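# Four arms lay a jointed cable runway on supports

## Task

Place the articulated cable runway so it rests on all three supports, sitting between each support's lugs, with one of its ends lying on the tallest support.

## Robot and tools

Robots: four i2rt Big YAM arms, arm1 to arm4, each ending in a five-finger right hand. Base (base_link) poses in the scene frame, metres and quat_wxyz; each foot faces its own +x. arm1: x=-1.133 y=-0.208 z=+0.956 (+0.999, +0.001, +0.002, +0.052). arm2: x=-0.231 y=-0.674 z=+0.992 (+0.745, +0.000, +0.000, +0.667). arm3: x=+0.181 y=+0.322 z=+1.034 (+0.738, +0.002, +0.003, -0.674). arm4: x=+1.127 y=-0.130 z=+0.968 (+0.063, -0.002, +0.005, -0.998). Reach is about 1.07 m from the joint1 axis.

Frame: one scene frame in metres, origin on the floor, +z up. All hand poses are [x, y, z, qw, qx, qy, qz] in it. The hand point sits 0.045 m ahead of the palm; its +z runs along straight fingers, +y out of the palm, +x across the palm away from the thumb. Printed hand positions drift more at long reach. hand_target is where the currently held joint targets put the hand.

move: one action for any subset of arms. Arguments arm1, arm2, arm3, arm4 are separate objects, one per arm; an arm left out gets nothing new but may still be driving toward its old target. Inside an arm's object:
- joints: absolute targets keyed by name. Arm joints in radians: joint1_rad -2.879..2.879 (yaw about the foot, + counter-clockwise from above), joint2_rad 0..3.141 (shoulder, 0 = upper arm back and level, + lifts it up and forward), joint3_rad 0..3.019 (elbow, 0 folded, + opens), joint4_rad -1.692..1.57 (hand pitch, + fingers up), joint5_rad -1.57..1.57 (hand sideways, + to the arm's right), joint6_rad -2.094..2.094 (roll, + clockwise seen from behind). Hand keys, unitless -1..1 where +1 is open/straight and -1 closed: hand_little, hand_ring, hand_middle, hand_index, hand_thumb_bend (-1 fully bent), hand_thumb_turn (+1 beside palm, -1 opposite fingers). Settings: hand_force_limit -1..1 (about 0 N at -1 to 10 N at +1 at the fingertip, 15 N for thumb motors) and hand_speed -0.96..1 (near zero at -1, full at +0.48 and above). Joint-space moves run each joint at its own pace, so the hand may sweep wide.
- min_time_s: 0.1 to 8 s, the shortest duration for this arm's joint motions; only with joints.
- target: seven numbers, an absolute hand pose as above; the hand follows a straight line from its hand_target. With target, joints may contain only the hand keys and the two settings, otherwise refused.
- speed: peak hand speed for target, 0.002 to 4.3 m/s, default 0.25; rotation capped at twice that in rad/s. All target paths in one action finish together and stop after 10 s; an action lasts at most 15 s. Paths ignore obstacles and other arms; hands lag and may overshoot, especially near full stretch. Fast, stretched arms can swing up to about 30 degrees past the goal.
- cameras (top level): list of arm1_cam_wrist, arm2_cam_wrist, arm3_cam_wrist, arm4_cam_wrist, cam_high, cam_low, or "all"; [] for none. Default: all for an empty move, none otherwise. An empty move returns full state plus images.

wait: seconds 0 to 10; nothing new is commanded; returns state. zoom_image: camera plus region [x0, y0, x1, y1] in pixels of that camera's newest 672x504 image, top-left origin, no more than 504 per side. show_instructions: shows the reference pages. finished_scene: optional scene=1; ends for good, and the runway must stay placed unaided.

Wrist camera: on the little-finger side, looking at the hand point about 30 degrees off the fingers toward the thumb; with joint6 near -1.3 it is on top and upright. Calibration for every camera (intrinsics, T_world_to_cam, pos_world) is given; wrist poses update with joints.

Reading results: "move" names arms commanded; "pictures" lists image order; "as last shown" marks an uncommanded arm whose statuses read "not commanded". Done means within 1 cm and 2 degrees for a hand. off_target: resting short of goal, possibly still pushing. time_out: a joint did not finish; on_its_own shows the target it keeps pushing toward. "joint command not followed" or "pose unreachable": a safety check withheld targets (self, other arms); not_followed drops a hand target. Joint velocities are rad/s in joint order; "within noise" means still. Joint torques are total drive output with offsets; values 3 and 4 wrap at ±28 N m. hand_stopped_by gives six words for little, ring, middle, index, thumb_bend, thumb_turn: moving, target, force, stalled, fault. The *_load_n lines give fingertip force in N, positive when pushed open; a drop to about 0 signals a lost grip. MOTOR HOT warns near 85 °C; at 100 °C an OVER-TEMPERATURE FAULT drops that arm for 30-60 s, after which keys marked limit_stop_at_motor_heat must be resent.

Gripping: a finger motor starts only when its target changes by at least 0.002, stops at target or when load hits hand_force_limit, then locks. The scene starts at force limit 0 and hand_speed -0.8; for gentle grips use hand_speed -0.94 or lower. To squeeze harder, raise the limit and send a more-closed target; to release, send a more-open one. Thumb opposite the fingers wraps objects 0.035-0.065 m thick; handles down to about 0.025 m; thumb tip to index pad holds light items. A wrist bracket on the little-finger side can collide.

Order and caution: if a move or wait in one reply is refused or a stop hits it, later move, wait and finished_scene calls in that reply are skipped. Robots keep holding commands while you think. Never let two robots press together, and never close a hand on another robot's fingers; arms do not stop on contact. Avoid dropping, slamming or letting the runway fall, knocking anything off the work area or to the floor, and overloading fingers. Stretched or straining arms heat up.

Each tool is called after "Call:" in YAML: its name, and indented under it one key for each argument.

Reference images:

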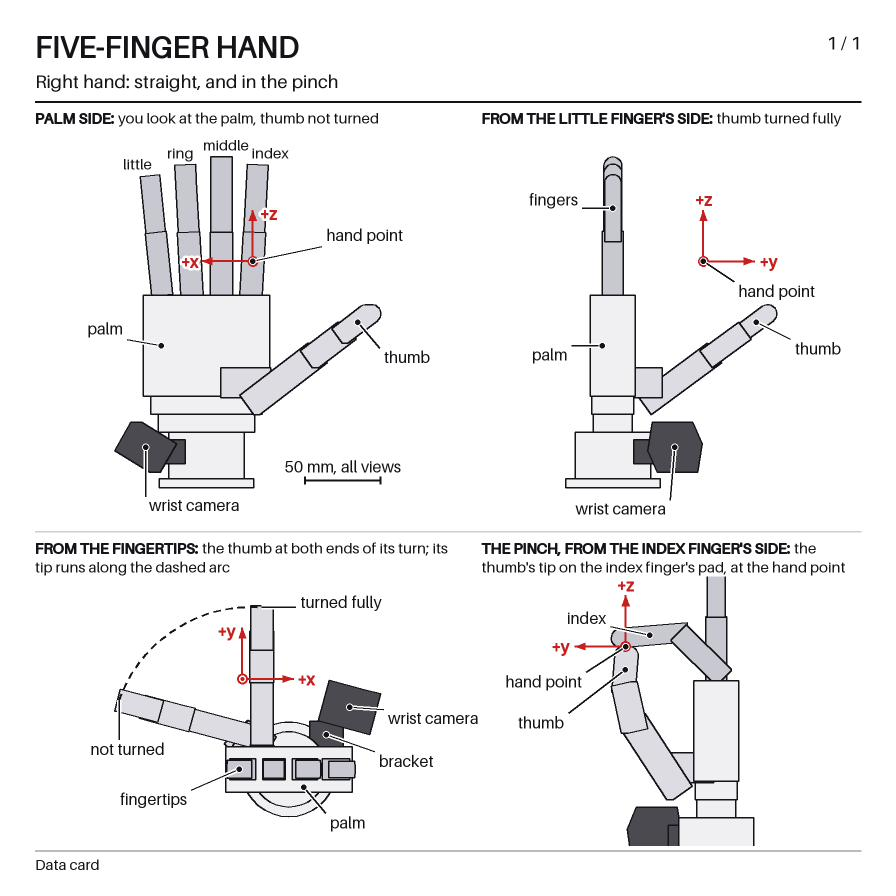

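## Session

Call:
move:

Scene clock: 0.00 s.
Joint torques (N m): no reading
Heat: arm1: hottest joint1_rad 35 °C; arm2: hottest joint5_rad 37 °C; arm3: hottest joint2_rad 39 °C; arm4: hottest joint1_rad 36 °C.
Joint velocities: within noise
arm1.joint_positions: joint1_rad=-0.415 joint2_rad=+0.644 joint3_rad=+1.457 joint4_rad=-1.286 joint5_rad=+0.190 joint6_rad=-0.985 hand_little=+1.000 hand_ring=+1.000 hand_middle=+1.000 hand_index=+1.000 hand_thumb_turn=+1.000 hand_thumb_bend=+1.000 hand_force_limit=+0.000 hand_speed=-0.800
arm1.joint_status: not commanded
arm1.hand_stopped_by: target,target,target,target,target,target
arm1.little_load_n: 0.0
arm1.ring_load_n: 0.0
arm1.middle_load_n: 0.0
arm1.index_load_n: 0.0
arm1.thumb_bend_load_n: 0.0
arm1.thumb_turn_load_n: 0.0
arm1.hand: x=-0.9378 y=-0.3435 z=+1.4745 quat_wxyz=(+0.009, +0.745, -0.413, +0.524) (m; scene frame)
arm1.hand_target: x=-0.9389 y=-0.3431 z=+1.4827 quat_wxyz=(+0.008, +0.740, -0.411, +0.533) (m; scene frame)
arm1.hand_status: not commanded
arm2.joint_positions: joint1_rad=+0.042 joint2_rad=+0.587 joint3_rad=+1.324 joint4_rad=-1.304 joint5_rad=-0.271 joint6_rad=-1.095 hand_little=+1.000 hand_ring=+1.000 hand_middle=+1.000 hand_index=+1.000 hand_thumb_turn=+1.000 hand_thumb_bend=+1.000 hand_force_limit=+0.000 hand_speed=-0.800
arm2.joint_status: not commanded
arm2.hand_stopped_by: target,target,target,target,target,target
arm2.little_load_n: 0.0
arm2.ring_load_n: 0.0
arm2.middle_load_n: 0.0
arm2.index_load_n: 0.0
arm2.thumb_bend_load_n: 0.0
arm2.thumb_turn_load_n: 0.5
arm2.hand: x=-0.2294 y=-0.4468 z=+1.4527 quat_wxyz=(-0.463, +0.725, +0.484, +0.163) (m; scene frame)
arm2.hand_target: x=-0.2295 y=-0.4477 z=+1.4598 quat_wxyz=(-0.469, +0.721, +0.482, +0.167) (m; scene frame)
arm2.hand_status: not commanded
arm3.joint_positions: joint1_rad=-0.004 joint2_rad=+0.617 joint3_rad=+1.425 joint4_rad=-1.313 joint5_rad=+0.266 joint6_rad=-1.082 hand_little=+1.000 hand_ring=+1.000 hand_middle=+1.000 hand_index=+1.000 hand_thumb_turn=+1.000 hand_thumb_bend=+1.000 hand_force_limit=+0.000 hand_speed=-0.800
arm3.joint_status: not commanded
arm3.hand_stopped_by: target,target,target,target,target,target
arm3.little_load_n: 0.0
arm3.ring_load_n: 0.0
arm3.middle_load_n: 0.0
arm3.index_load_n: 0.0
arm3.thumb_bend_load_n: 0.0
arm3.thumb_turn_load_n: 0.0
arm3.hand: x=+0.1112 y=+0.1027 z=+1.5438 quat_wxyz=(+0.340, +0.416, -0.751, +0.385) (m; scene frame)
arm3.hand_target: x=+0.1111 y=+0.1039 z=+1.5515 quat_wxyz=(+0.343, +0.412, -0.747, +0.393) (m; scene frame)
arm3.hand_status: not commanded
arm4.joint_positions: joint1_rad=-0.204 joint2_rad=+0.625 joint3_rad=+1.325 joint4_rad=-1.443 joint5_rad=+0.126 joint6_rad=-1.427 hand_little=+1.000 hand_ring=+1.000 hand_middle=+1.000 hand_index=+1.000 hand_thumb_turn=+1.000 hand_thumb_bend=+1.000 hand_force_limit=+0.000 hand_speed=-0.800
arm4.joint_status: not commanded
arm4.hand_stopped_by: target,target,target,target,target,target
arm4.little_load_n: 0.0
arm4.ring_load_n: 0.0
arm4.middle_load_n: 0.0
arm4.index_load_n: 0.0
arm4.thumb_bend_load_n: 0.0
arm4.thumb_turn_load_n: -0.5
arm4.hand: x=+0.9250 y=-0.0391 z=+1.4188 quat_wxyz=(+0.406, -0.124, -0.904, -0.049) (m; scene frame)
arm4.hand_target: x=+0.9253 y=-0.0393 z=+1.4275 quat_wxyz=(+0.416, -0.124, -0.900, -0.048) (m; scene frame)
arm4.hand_status: not commanded
pictures: arm1_cam_wrist, arm2_cam_wrist, arm3_cam_wrist, arm4_cam_wrist, cam_high, cam_low

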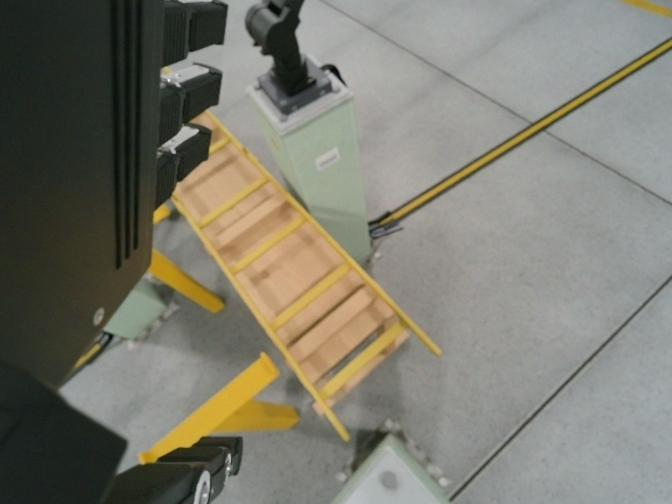

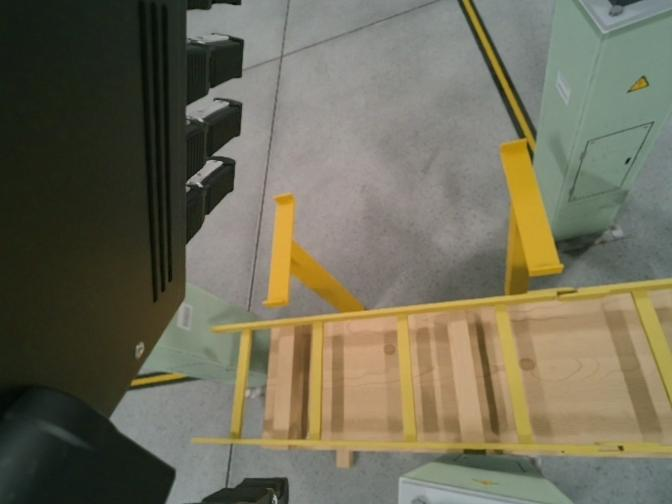

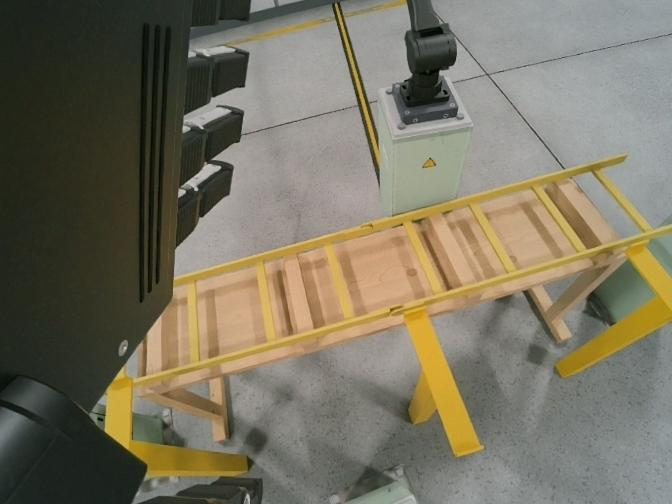

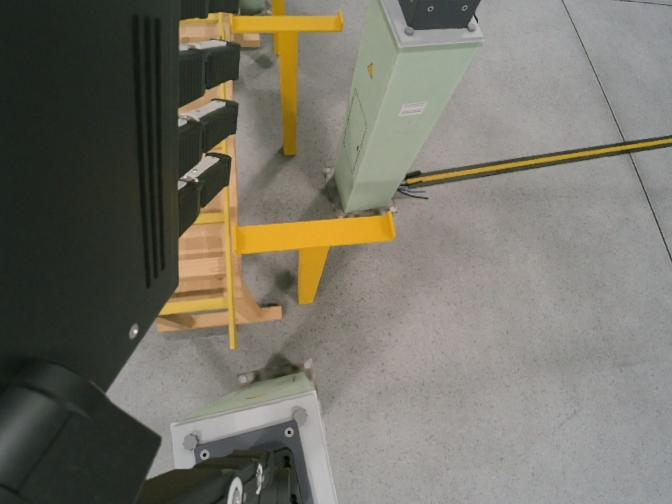

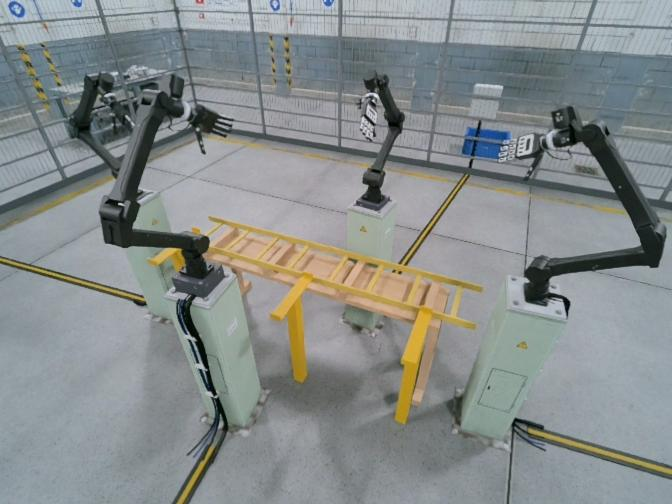

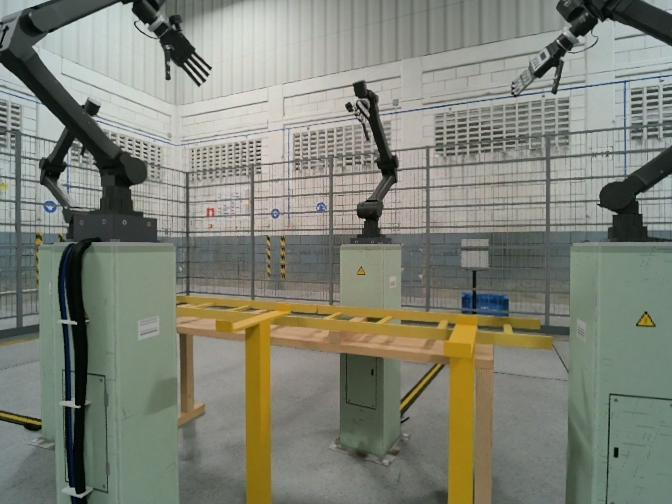

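Call:
zoom_image:
  camera: "cam_high"
  region: [130, 190, 490, 430]

Call:
zoom_image:
  camera: "cam_low"
  region: [160, 270, 580, 504]

Call:
zoom_image:
  camera: "arm3_cam_wrist"
  region: [100, 130, 672, 504]

Call:
zoom_image:
  camera: "arm2_cam_wrist"
  region: [180, 110, 672, 504]

Call:
zoom_image:
  camera: "arm4_cam_wrist"
  region: [150, 0, 450, 370]

Scaled by 1.400 from the camera's image (finer frame: 960x720).

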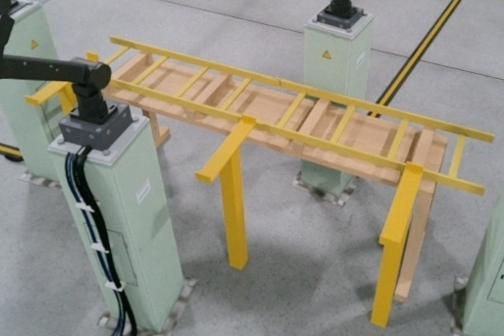

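Scaled by 1.200 from the camera's image (finer frame: 960x720).

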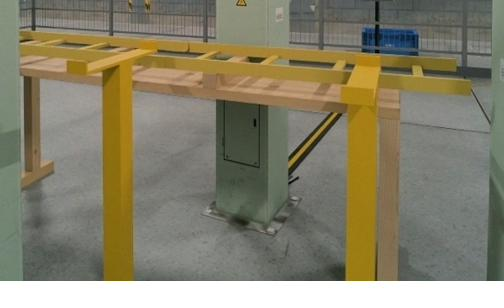

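Region (100, 130, 672, 504) is 572x374 pixels. A region can be at most 504 by 504 pixels.

Scaled by 1.024 from the camera's image (finer frame: 960x720).

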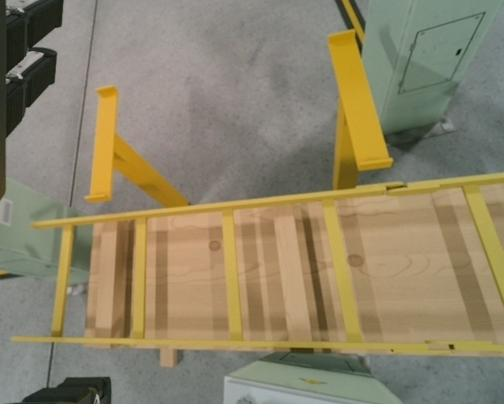

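Scaled by 1.362 from the camera's image (finer frame: 960x720).

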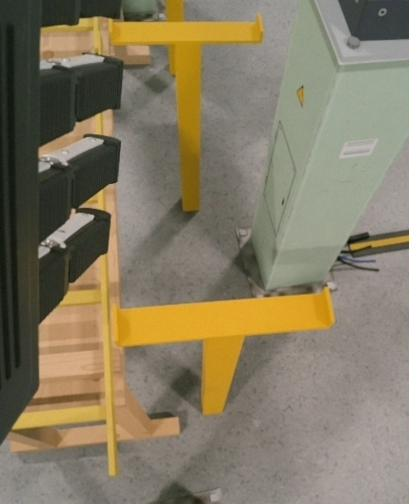

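Call:
zoom_image:
  camera: "arm3_cam_wrist"
  region: [340, 180, 520, 340]

Call:
zoom_image:
  camera: "arm3_cam_wrist"
  region: [500, 130, 672, 400]

Call:
zoom_image:
  camera: "arm1_cam_wrist"
  region: [140, 100, 460, 460]

Call:
zoom_image:
  camera: "arm3_cam_wrist"
  region: [80, 200, 400, 504]

Call:
zoom_image:
  camera: "cam_low"
  region: [400, 290, 580, 400]

Call:
zoom_image:
  camera: "cam_low"
  region: [170, 280, 400, 370]

Call:
zoom_image:
  camera: "cam_high"
  region: [370, 240, 490, 430]

Scaled by 2.800 from the camera's image (finer frame: 960x720).

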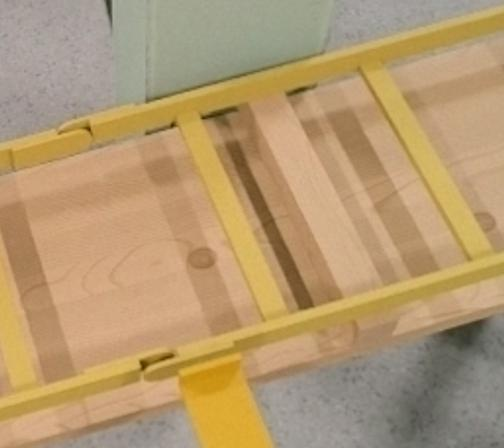

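Scaled by 1.867 from the camera's image (finer frame: 960x720).

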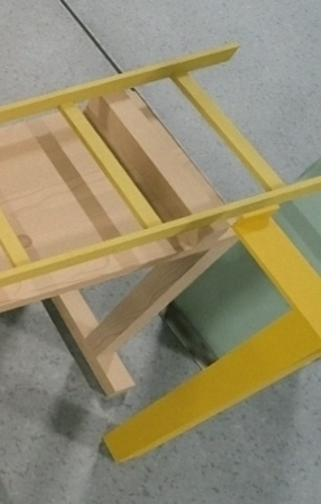

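Scaled by 1.400 from the camera's image (finer frame: 960x720).

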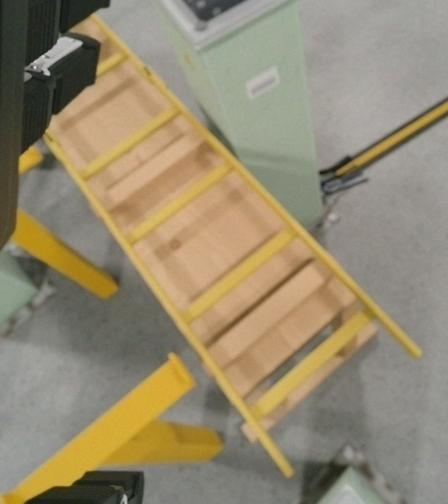

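Scaled by 1.575 from the camera's image (finer frame: 960x720).

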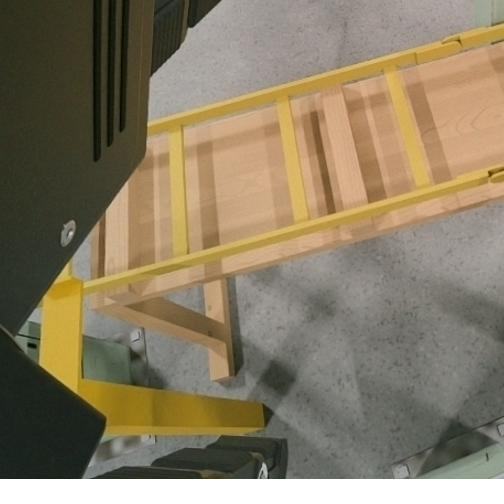

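Scaled by 2.800 from the camera's image (finer frame: 960x720).

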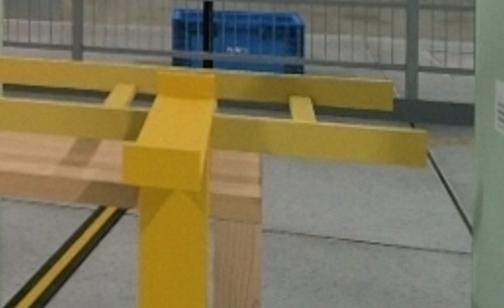

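Scaled by 2.191 from the camera's image (finer frame: 960x720).

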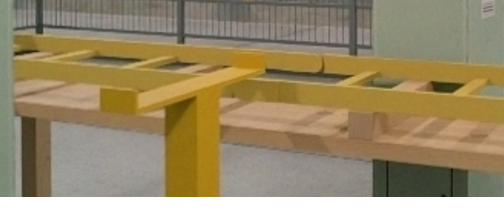

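Scaled by 2.653 from the camera's image (finer frame: 960x720).

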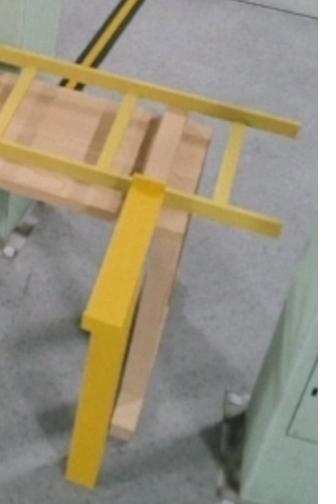

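Call:
move:
  arm1: {"target":[-0.92,-0.22,1.0,0,1,0,0],"speed":0.25,"joints":{"hand_thumb_turn":-1}}
  arm2: {"target":[0.15,-0.5,0.98,0,1,0,0],"speed":0.25,"joints":{"hand_thumb_turn":-1}}
  arm3: {"target":[-0.2,-0.25,1.0,0,0,1,0],"speed":0.25,"joints":{"hand_thumb_turn":-1}}
  arm4: {"target":[0.92,-0.52,0.98,0,0,1,0],"speed":0.25,"joints":{"hand_thumb_turn":-1}}
  cameras: ["all"]

Scene clock: 389.93 s.
Joint torques (N m): arm1=[0.85 -2.14 6.71 0.58 0.04 -0.19] | arm2=[0.79 -10.75 8.66 0.66 0.07 0.17] | arm3=[0.56 -23.94 9.84 -0.38 -0.13 -0.01] | arm4=[-0.26 -17.9 11.85 0.69 -0.18 -0.02]
Heat: arm1: hottest joint3_rad 40 °C; arm2: hottest joint3_rad 41 °C; arm3: hottest joint3_rad 39 °C; arm4: hottest joint3_rad 50 °C.
move: arm1 done; arm2 off_target; arm3 done; arm4 off_target
Joint velocities: within noise
arm1.joint_positions: joint1_rad=+0.079 joint2_rad=+1.105 joint3_rad=+0.603 joint4_rad=-1.067 joint5_rad=+0.004 joint6_rad=-1.356 hand_little=+1.000 hand_ring=+1.000 hand_middle=+1.000 hand_index=+1.000 hand_thumb_turn=-1.000 hand_thumb_bend=+1.000 hand_force_limit=+0.000 hand_speed=-0.800
arm1.joint_status: all done
arm1.hand_stopped_by: target,target,target,target,target,target
arm1.little_load_n: 0.0
arm1.ring_load_n: 0.0
arm1.middle_load_n: 0.0
arm1.index_load_n: 0.0
arm1.thumb_bend_load_n: 0.0
arm1.thumb_turn_load_n: 0.0
arm1.hand: x=-0.9219 y=-0.2232 z=+1.0025 quat_wxyz=(+0.001, +1.000, -0.016, -0.001)
arm1.hand_target: x=-0.9200 y=-0.2200 z=+1.0001 quat_wxyz=(+0.000, +1.000, +0.000, +0.000)
arm1.hand_status: done (0.005 m and 1.8 deg from the pose sent, 0.491 m and 83.7 deg at the start)
arm2.joint_positions: joint1_rad=-0.940 joint2_rad=+1.773 joint3_rad=+1.109 joint4_rad=-0.928 joint5_rad=-0.001 joint6_rad=-1.060 hand_little=+1.000 hand_ring=+1.000 hand_middle=+1.000 hand_index=+1.000 hand_thumb_turn=-1.000 hand_thumb_bend=+1.000 hand_force_limit=+0.000 hand_speed=-0.800
arm2.joint_status: all done
arm2.hand_stopped_by: target,target,target,target,target,target
arm2.little_load_n: 0.0
arm2.ring_load_n: 0.0
arm2.middle_load_n: 0.0
arm2.index_load_n: 0.0
arm2.thumb_bend_load_n: 0.0
arm2.thumb_turn_load_n: 0.0
arm2.hand: x=+0.1374 y=-0.5055 z=+0.9771 quat_wxyz=(+0.004, +1.000, +0.005, -0.009)
arm2.hand_target: x=+0.1498 y=-0.5001 z=+0.9802 quat_wxyz=(+0.000, +1.000, +0.000, +0.000)
arm2.hand_status: off_target (0.014 m and 1.4 deg from the pose sent, 0.608 m and 87.1 deg at the start)
arm3.joint_positions: joint1_rad=-0.664 joint2_rad=+2.525 joint3_rad=+2.387 joint4_rad=-1.432 joint5_rad=-0.001 joint6_rad=-0.586 hand_little=+1.000 hand_ring=+1.000 hand_middle=+1.000 hand_index=+1.000 hand_thumb_turn=-1.000 hand_thumb_bend=+1.000 hand_force_limit=+0.000 hand_speed=-0.800
arm3.joint_status: all done
arm3.hand_stopped_by: target,target,target,target,target,target
arm3.little_load_n: 0.0
arm3.ring_load_n: 0.0
arm3.middle_load_n: 0.0
arm3.index_load_n: 0.0
arm3.thumb_bend_load_n: 0.0
arm3.thumb_turn_load_n: 0.0
arm3.hand: x=-0.1947 y=-0.2457 z=+1.0033 quat_wxyz=(+0.000, +0.006, -1.000, -0.003)
arm3.hand_target: x=-0.1998 y=-0.2498 z=+1.0001 quat_wxyz=(+0.000, +0.000, -1.000, +0.001)
arm3.hand_status: done (0.008 m and 0.8 deg from the pose sent, 0.719 m and 82.7 deg at the start)
arm4.joint_positions: joint1_rad=+0.947 joint2_rad=+1.814 joint3_rad=+1.240 joint4_rad=-1.025 joint5_rad=-0.006 joint6_rad=-0.495 hand_little=+1.000 hand_ring=+1.000 hand_middle=+1.000 hand_index=+1.000 hand_thumb_turn=-1.000 hand_thumb_bend=+1.000 hand_force_limit=+0.000 hand_speed=-0.800
arm4.joint_status: all done
arm4.hand_stopped_by: target,target,target,target,target,target
arm4.little_load_n: 0.0
arm4.ring_load_n: 0.0
arm4.middle_load_n: 0.0
arm4.index_load_n: 0.0
arm4.thumb_bend_load_n: 0.0
arm4.thumb_turn_load_n: 0.0
arm4.hand: x=+0.9241 y=-0.5025 z=+0.9731 quat_wxyz=(-0.007, -0.002, -1.000, -0.017)
arm4.hand_target: x=+0.9202 y=-0.5195 z=+0.9803 quat_wxyz=(+0.000, +0.000, -1.000, +0.000)
arm4.hand_status: off_target (0.019 m and 2.1 deg from the pose sent, 0.651 m and 50.6 deg at the start)
pictures: arm1_cam_wrist, arm2_cam_wrist, arm3_cam_wrist, arm4_cam_wrist, cam_high, cam_low
arm1_cam_wrist: T_world_to_cam=[[0.30303, -0.95261, 0.02661, 0.03335], [-0.79896, -0.23874, 0.55196, -1.34652], [-0.51945, -0.18853, -0.83344, 0.42877]] pos_world=[-0.8632, -0.20886, 1.0997]
arm2_cam_wrist: T_world_to_cam=[[0.20672, -0.97827, -0.01569, -0.50061], [-0.84348, -0.18632, 0.50382, -0.46626], [-0.49579, -0.09092, -0.86367, 0.98149]] pos_world=[0.19682, -0.48737, 1.07474]
arm3_cam_wrist: T_world_to_cam=[[-0.25571, 0.96588, -0.04099, 0.23206], [0.84441, 0.24379, 0.47701, -0.24868], [0.47073, 0.08736, -0.87794, 1.11094]] pos_world=[-0.25363, -0.26057, 1.10347]
arm4_cam_wrist: T_world_to_cam=[[-0.21372, 0.97682, 0.01236, 0.6786], [0.83021, 0.17495, 0.52928, -1.19606], [0.51485, 0.12338, -0.84836, 0.52792]] pos_world=[0.86621, -0.51875, 1.07253]

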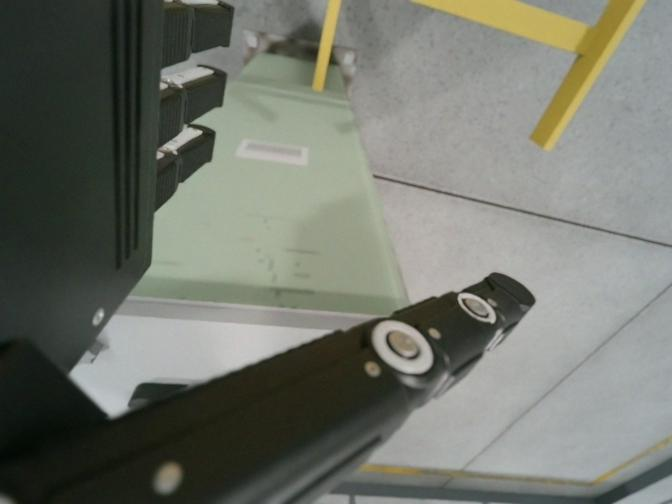

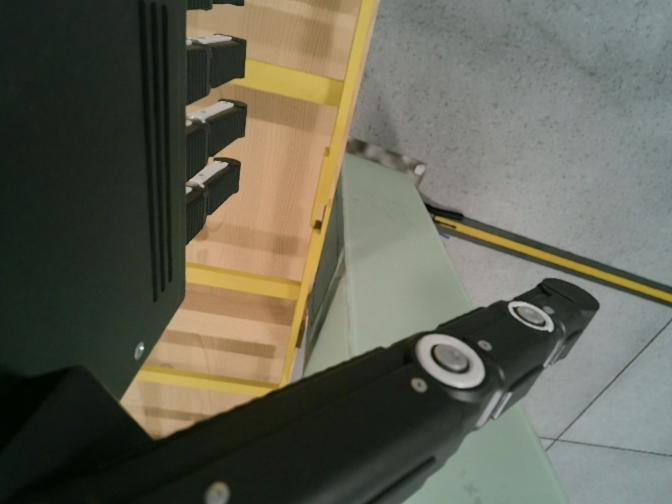

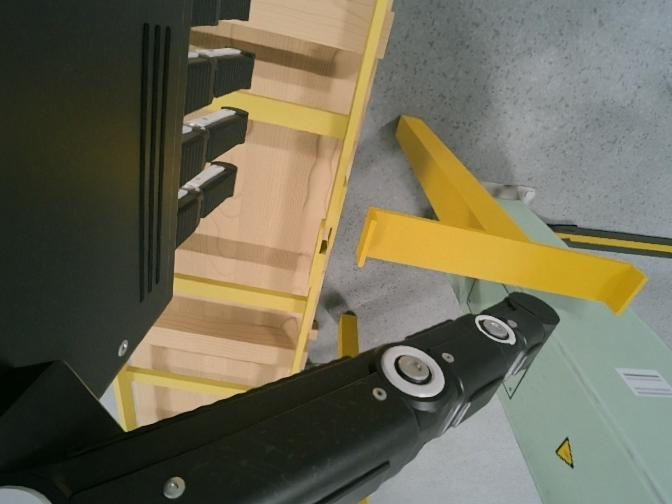

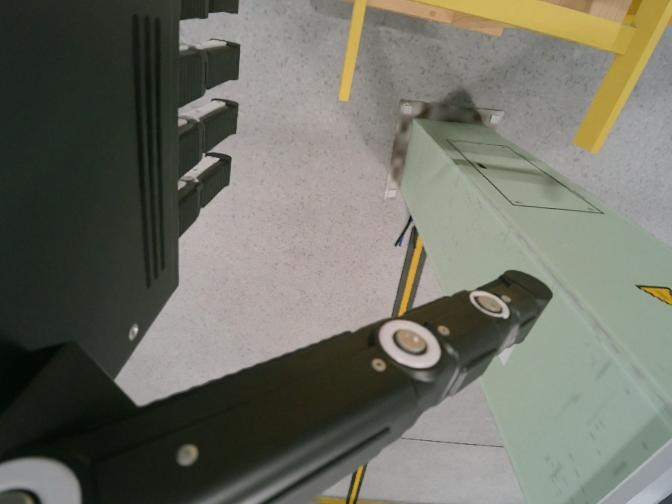

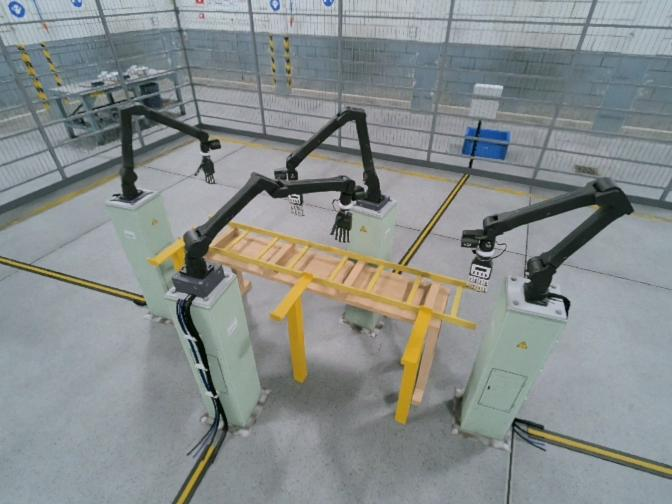

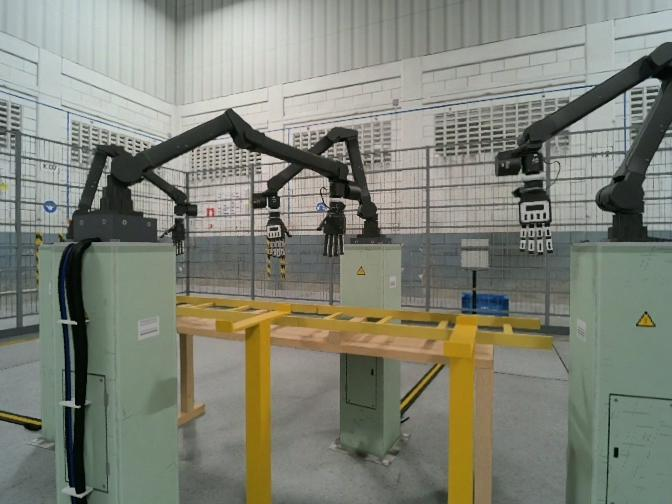

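Call:
move:
  arm1: {"target":[-0.915,-0.25,0.82,0,1,0,0],"speed":0.2}
  arm2: {"target":[0.165,-0.5,0.82,0,1,0,0],"speed":0.2}
  arm3: {"target":[-0.21,-0.24,0.82,0,0,1,0],"speed":0.2}
  arm4: {"target":[0.91,-0.53,0.82,0,0,1,0],"speed":0.2}
  cameras: ["all"]

Scene clock: 423.93 s.
Joint torques (N m): arm1=[-1.55 -4.6 2.41 0.66 0.04 -0.19] | arm2=[0.21 -11.69 5.61 0.99 0.05 0.02] | arm3=[0.44 -24.64 9.05 0.02 -0.13 -0.14] | arm4=[-1.32 -19.72 7.73 1.07 -0.2 -0.07]
Heat: arm1: hottest joint3_rad 38 °C; arm2: hottest joint3_rad 42 °C; arm3: hottest joint2_rad 41 °C; arm4: hottest joint3_rad 47 °C.
move: arm1 done; arm2 off_target; arm3 off_target; arm4 done
Joint velocities: within noise
arm1.joint_positions: joint1_rad=-0.013 joint2_rad=+1.682 joint3_rad=+0.422 joint4_rad=-0.309 joint5_rad=+0.004 joint6_rad=-1.479 hand_little=+1.000 hand_ring=+1.000 hand_middle=+1.000 hand_index=+1.000 hand_thumb_turn=-1.000 hand_thumb_bend=+1.000 hand_force_limit=+0.000 hand_speed=-0.800
arm1.joint_status: not commanded
arm1.hand_stopped_by: target,target,target,target,target,target
arm1.little_load_n: 0.0
arm1.ring_load_n: 0.0
arm1.middle_load_n: 0.0
arm1.index_load_n: 0.0
arm1.thumb_bend_load_n: 0.0
arm1.thumb_turn_load_n: 0.0
arm1.hand: x=-0.9165 y=-0.2464 z=+0.8227 quat_wxyz=(+0.001, +1.000, +0.000, +0.000)
arm1.hand_target: x=-0.9149 y=-0.2500 z=+0.8202 quat_wxyz=(+0.000, +1.000, +0.000, +0.000)
arm1.hand_status: done (0.005 m and 0.2 deg from the pose sent, 0.185 m and 1.8 deg at the start)
arm2.joint_positions: joint1_rad=-0.952 joint2_rad=+2.109 joint3_rad=+1.110 joint4_rad=-0.586 joint5_rad=-0.001 joint6_rad=-1.062 hand_little=+1.000 hand_ring=+1.000 hand_middle=+1.000 hand_index=+1.000 hand_thumb_turn=-1.000 hand_thumb_bend=+1.000 hand_force_limit=+0.000 hand_speed=-0.800
arm2.joint_status: not commanded
arm2.hand_stopped_by: target,target,target,target,target,target
arm2.little_load_n: 0.0
arm2.ring_load_n: 0.0
arm2.middle_load_n: 0.0
arm2.index_load_n: 0.0
arm2.thumb_bend_load_n: 0.0
arm2.thumb_turn_load_n: 0.0
arm2.hand: x=+0.1546 y=-0.5015 z=+0.8240 quat_wxyz=(+0.003, +1.000, +0.000, -0.007)
arm2.hand_target: x=+0.1649 y=-0.5001 z=+0.8203 quat_wxyz=(+0.000, +1.000, +0.000, +0.000)
arm2.hand_status: off_target (0.011 m and 0.8 deg from the pose sent, 0.160 m and 1.3 deg at the start)
arm3.joint_positions: joint1_rad=-0.678 joint2_rad=+2.751 joint3_rad=+2.333 joint4_rad=-1.171 joint5_rad=-0.001 joint6_rad=-0.588 hand_little=+1.000 hand_ring=+1.000 hand_middle=+1.000 hand_index=+1.000 hand_thumb_turn=-1.000 hand_thumb_bend=+1.000 hand_force_limit=+0.000 hand_speed=-0.800
arm3.joint_status: not commanded
arm3.hand_stopped_by: target,target,target,target,target,target
arm3.little_load_n: 0.0
arm3.ring_load_n: 0.0
arm3.middle_load_n: 0.0
arm3.index_load_n: 0.0
arm3.thumb_bend_load_n: 0.0
arm3.thumb_turn_load_n: 0.5
arm3.hand: x=-0.1995 y=-0.2335 z=+0.8204 quat_wxyz=(-0.005, +0.000, -1.000, -0.011)
arm3.hand_target: x=-0.2098 y=-0.2398 z=+0.8204 quat_wxyz=(+0.000, +0.000, -1.000, +0.000)
arm3.hand_status: off_target (0.012 m and 1.4 deg from the pose sent, 0.184 m and 0.8 deg at the start)
arm4.joint_positions: joint1_rad=+0.947 joint2_rad=+2.116 joint3_rad=+1.230 joint4_rad=-0.694 joint5_rad=-0.006 joint6_rad=-0.495 hand_little=+1.000 hand_ring=+1.000 hand_middle=+1.000 hand_index=+1.000 hand_thumb_turn=-1.000 hand_thumb_bend=+1.000 hand_force_limit=+0.000 hand_speed=-0.800
arm4.joint_status: not commanded
arm4.hand_stopped_by: target,target,target,target,target,target
arm4.little_load_n: 0.0
arm4.ring_load_n: 0.0
arm4.middle_load_n: 0.0
arm4.index_load_n: 0.0
arm4.thumb_bend_load_n: 0.0
arm4.thumb_turn_load_n: 0.0
arm4.hand: x=+0.9122 y=-0.5216 z=+0.8206 quat_wxyz=(-0.003, -0.001, -1.000, -0.008)
arm4.hand_target: x=+0.9100 y=-0.5300 z=+0.8202 quat_wxyz=(+0.000, +0.000, -1.000, +0.000)
arm4.hand_status: done (0.009 m and 1.0 deg from the pose sent, 0.156 m and 2.1 deg at the start)
pictures: arm1_cam_wrist, arm2_cam_wrist, arm3_cam_wrist, arm4_cam_wrist, cam_high, cam_low
arm1_cam_wrist: T_world_to_cam=[[0.33269, -0.94265, 0.02686, 0.04383], [-0.79149, -0.26363, 0.55141, -1.24737], [-0.5127, -0.20471, -0.8338, 0.27988]] pos_world=[-0.85836, -0.23023, 0.92]
arm2_cam_wrist: T_world_to_cam=[[0.19642, -0.98036, -0.01775, -0.50046], [-0.84821, -0.17897, 0.4985, -0.36513], [-0.49189, -0.08286, -0.86671, 0.86409]] pos_world=[0.21363, -0.48438, 0.92205]
arm3_cam_wrist: T_world_to_cam=[[-0.24303, 0.9696, -0.02849, 0.2047], [0.84245, 0.22554, 0.48929, -0.17502], [0.48084, 0.09491, -0.87166, 0.95005]] pos_world=[-0.25962, -0.24917, 0.91958]
arm4_cam_wrist: T_world_to_cam=[[-0.21377, 0.97688, -0.00262, 0.709], [0.83486, 0.18408, 0.51877, -1.09297], [0.50726, 0.10871, -0.85491, 0.41169]] pos_world=[0.85521, -0.53616, 0.92081]

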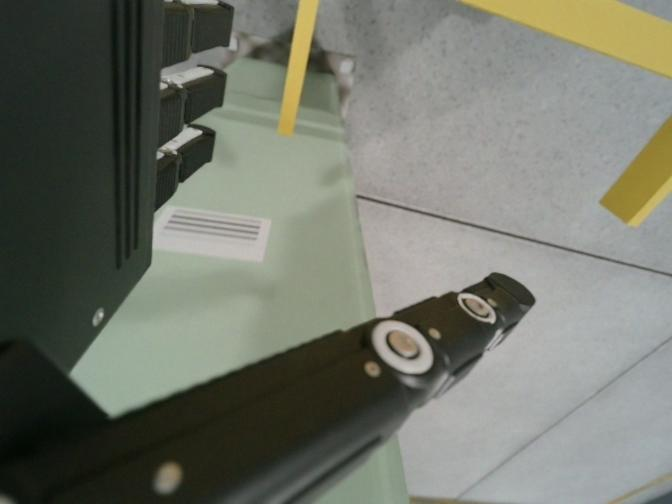

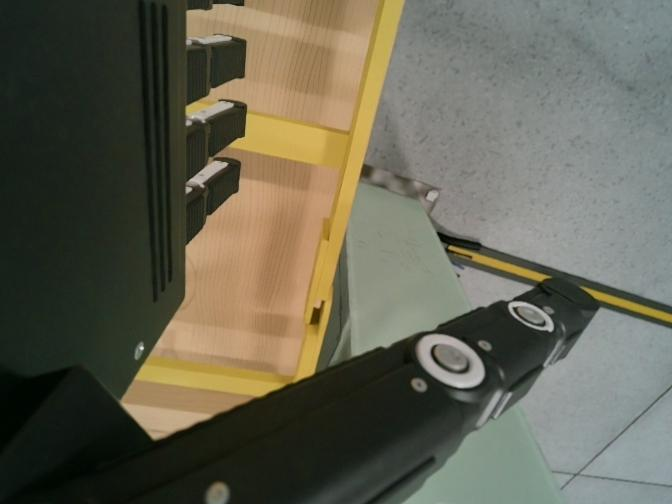

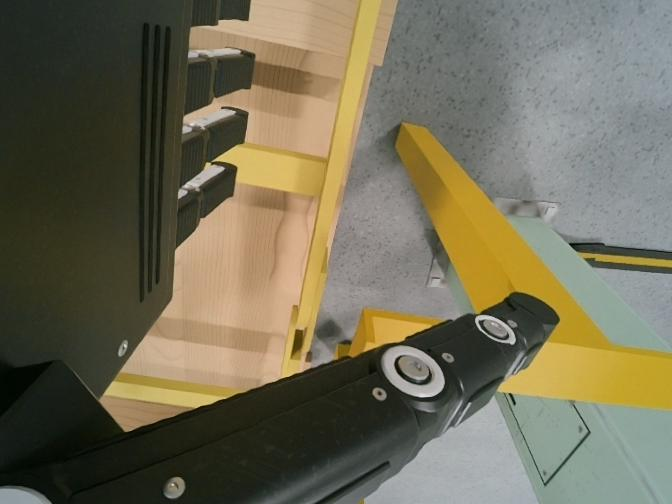

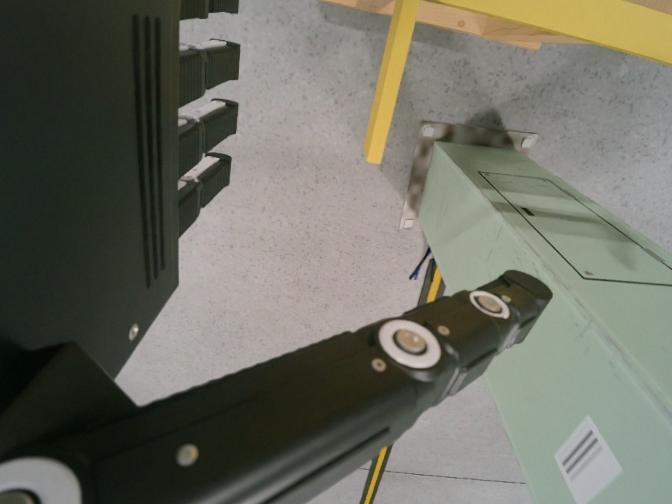

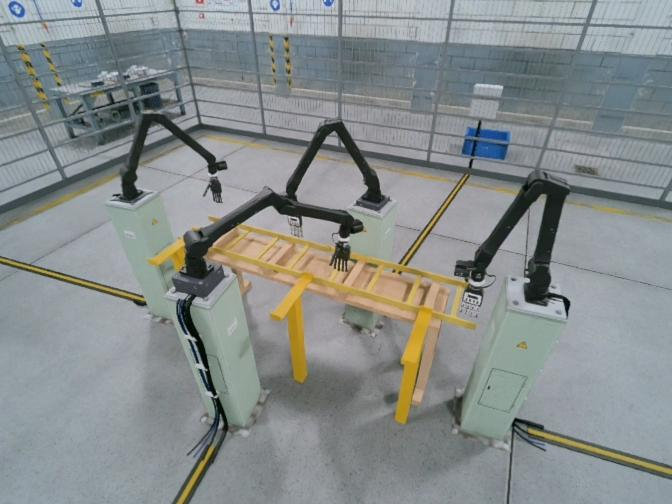

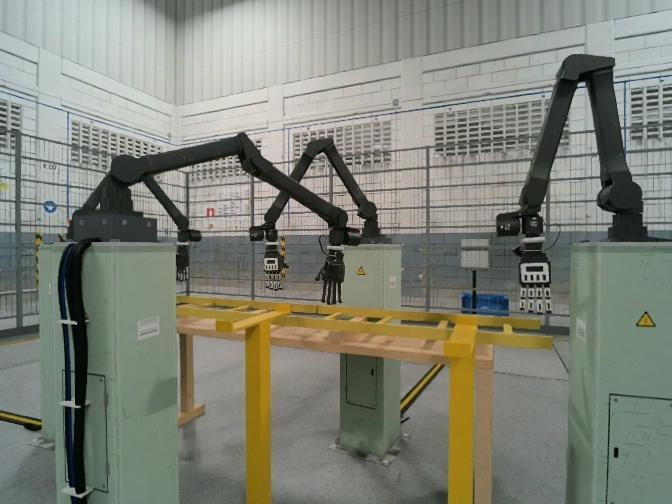

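Call:
zoom_image:
  camera: "cam_low"
  region: [490, 240, 600, 360]

Call:
zoom_image:
  camera: "cam_low"
  region: [240, 220, 400, 360]

Call:
zoom_image:
  camera: "arm3_cam_wrist"
  region: [170, 130, 380, 400]

Call:
zoom_image:
  camera: "arm2_cam_wrist"
  region: [180, 80, 420, 400]

Scaled by 4.200 from the camera's image (finer frame: 960x720).

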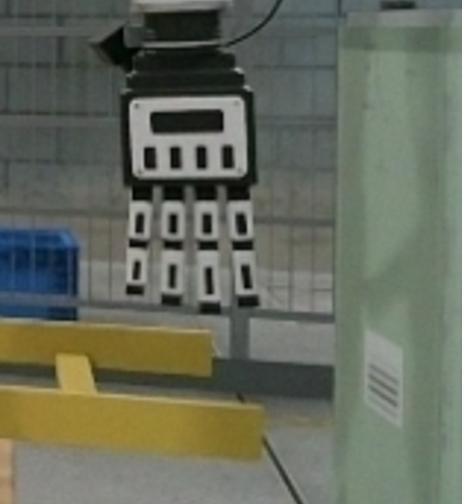

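Scaled by 3.150 from the camera's image (finer frame: 960x720).

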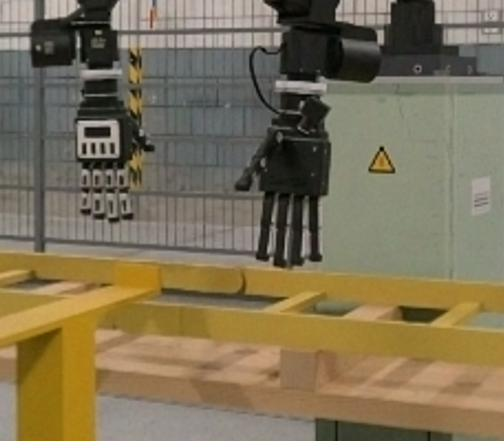

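Scaled by 1.867 from the camera's image (finer frame: 960x720).

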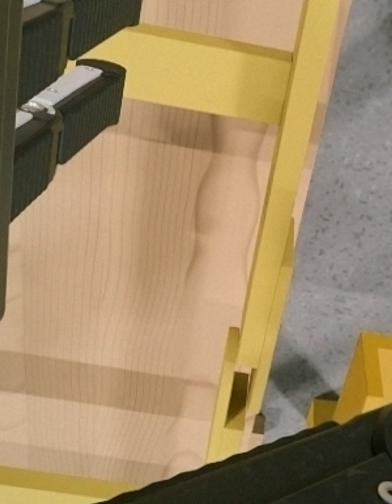

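Scaled by 1.575 from the camera's image (finer frame: 960x720).

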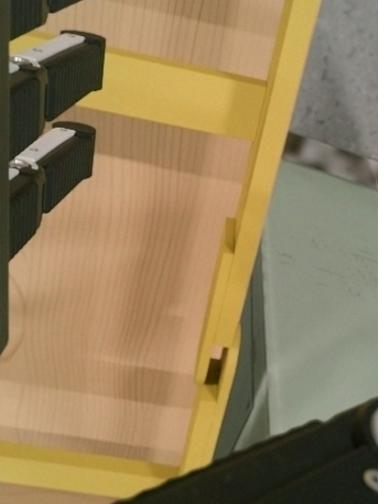

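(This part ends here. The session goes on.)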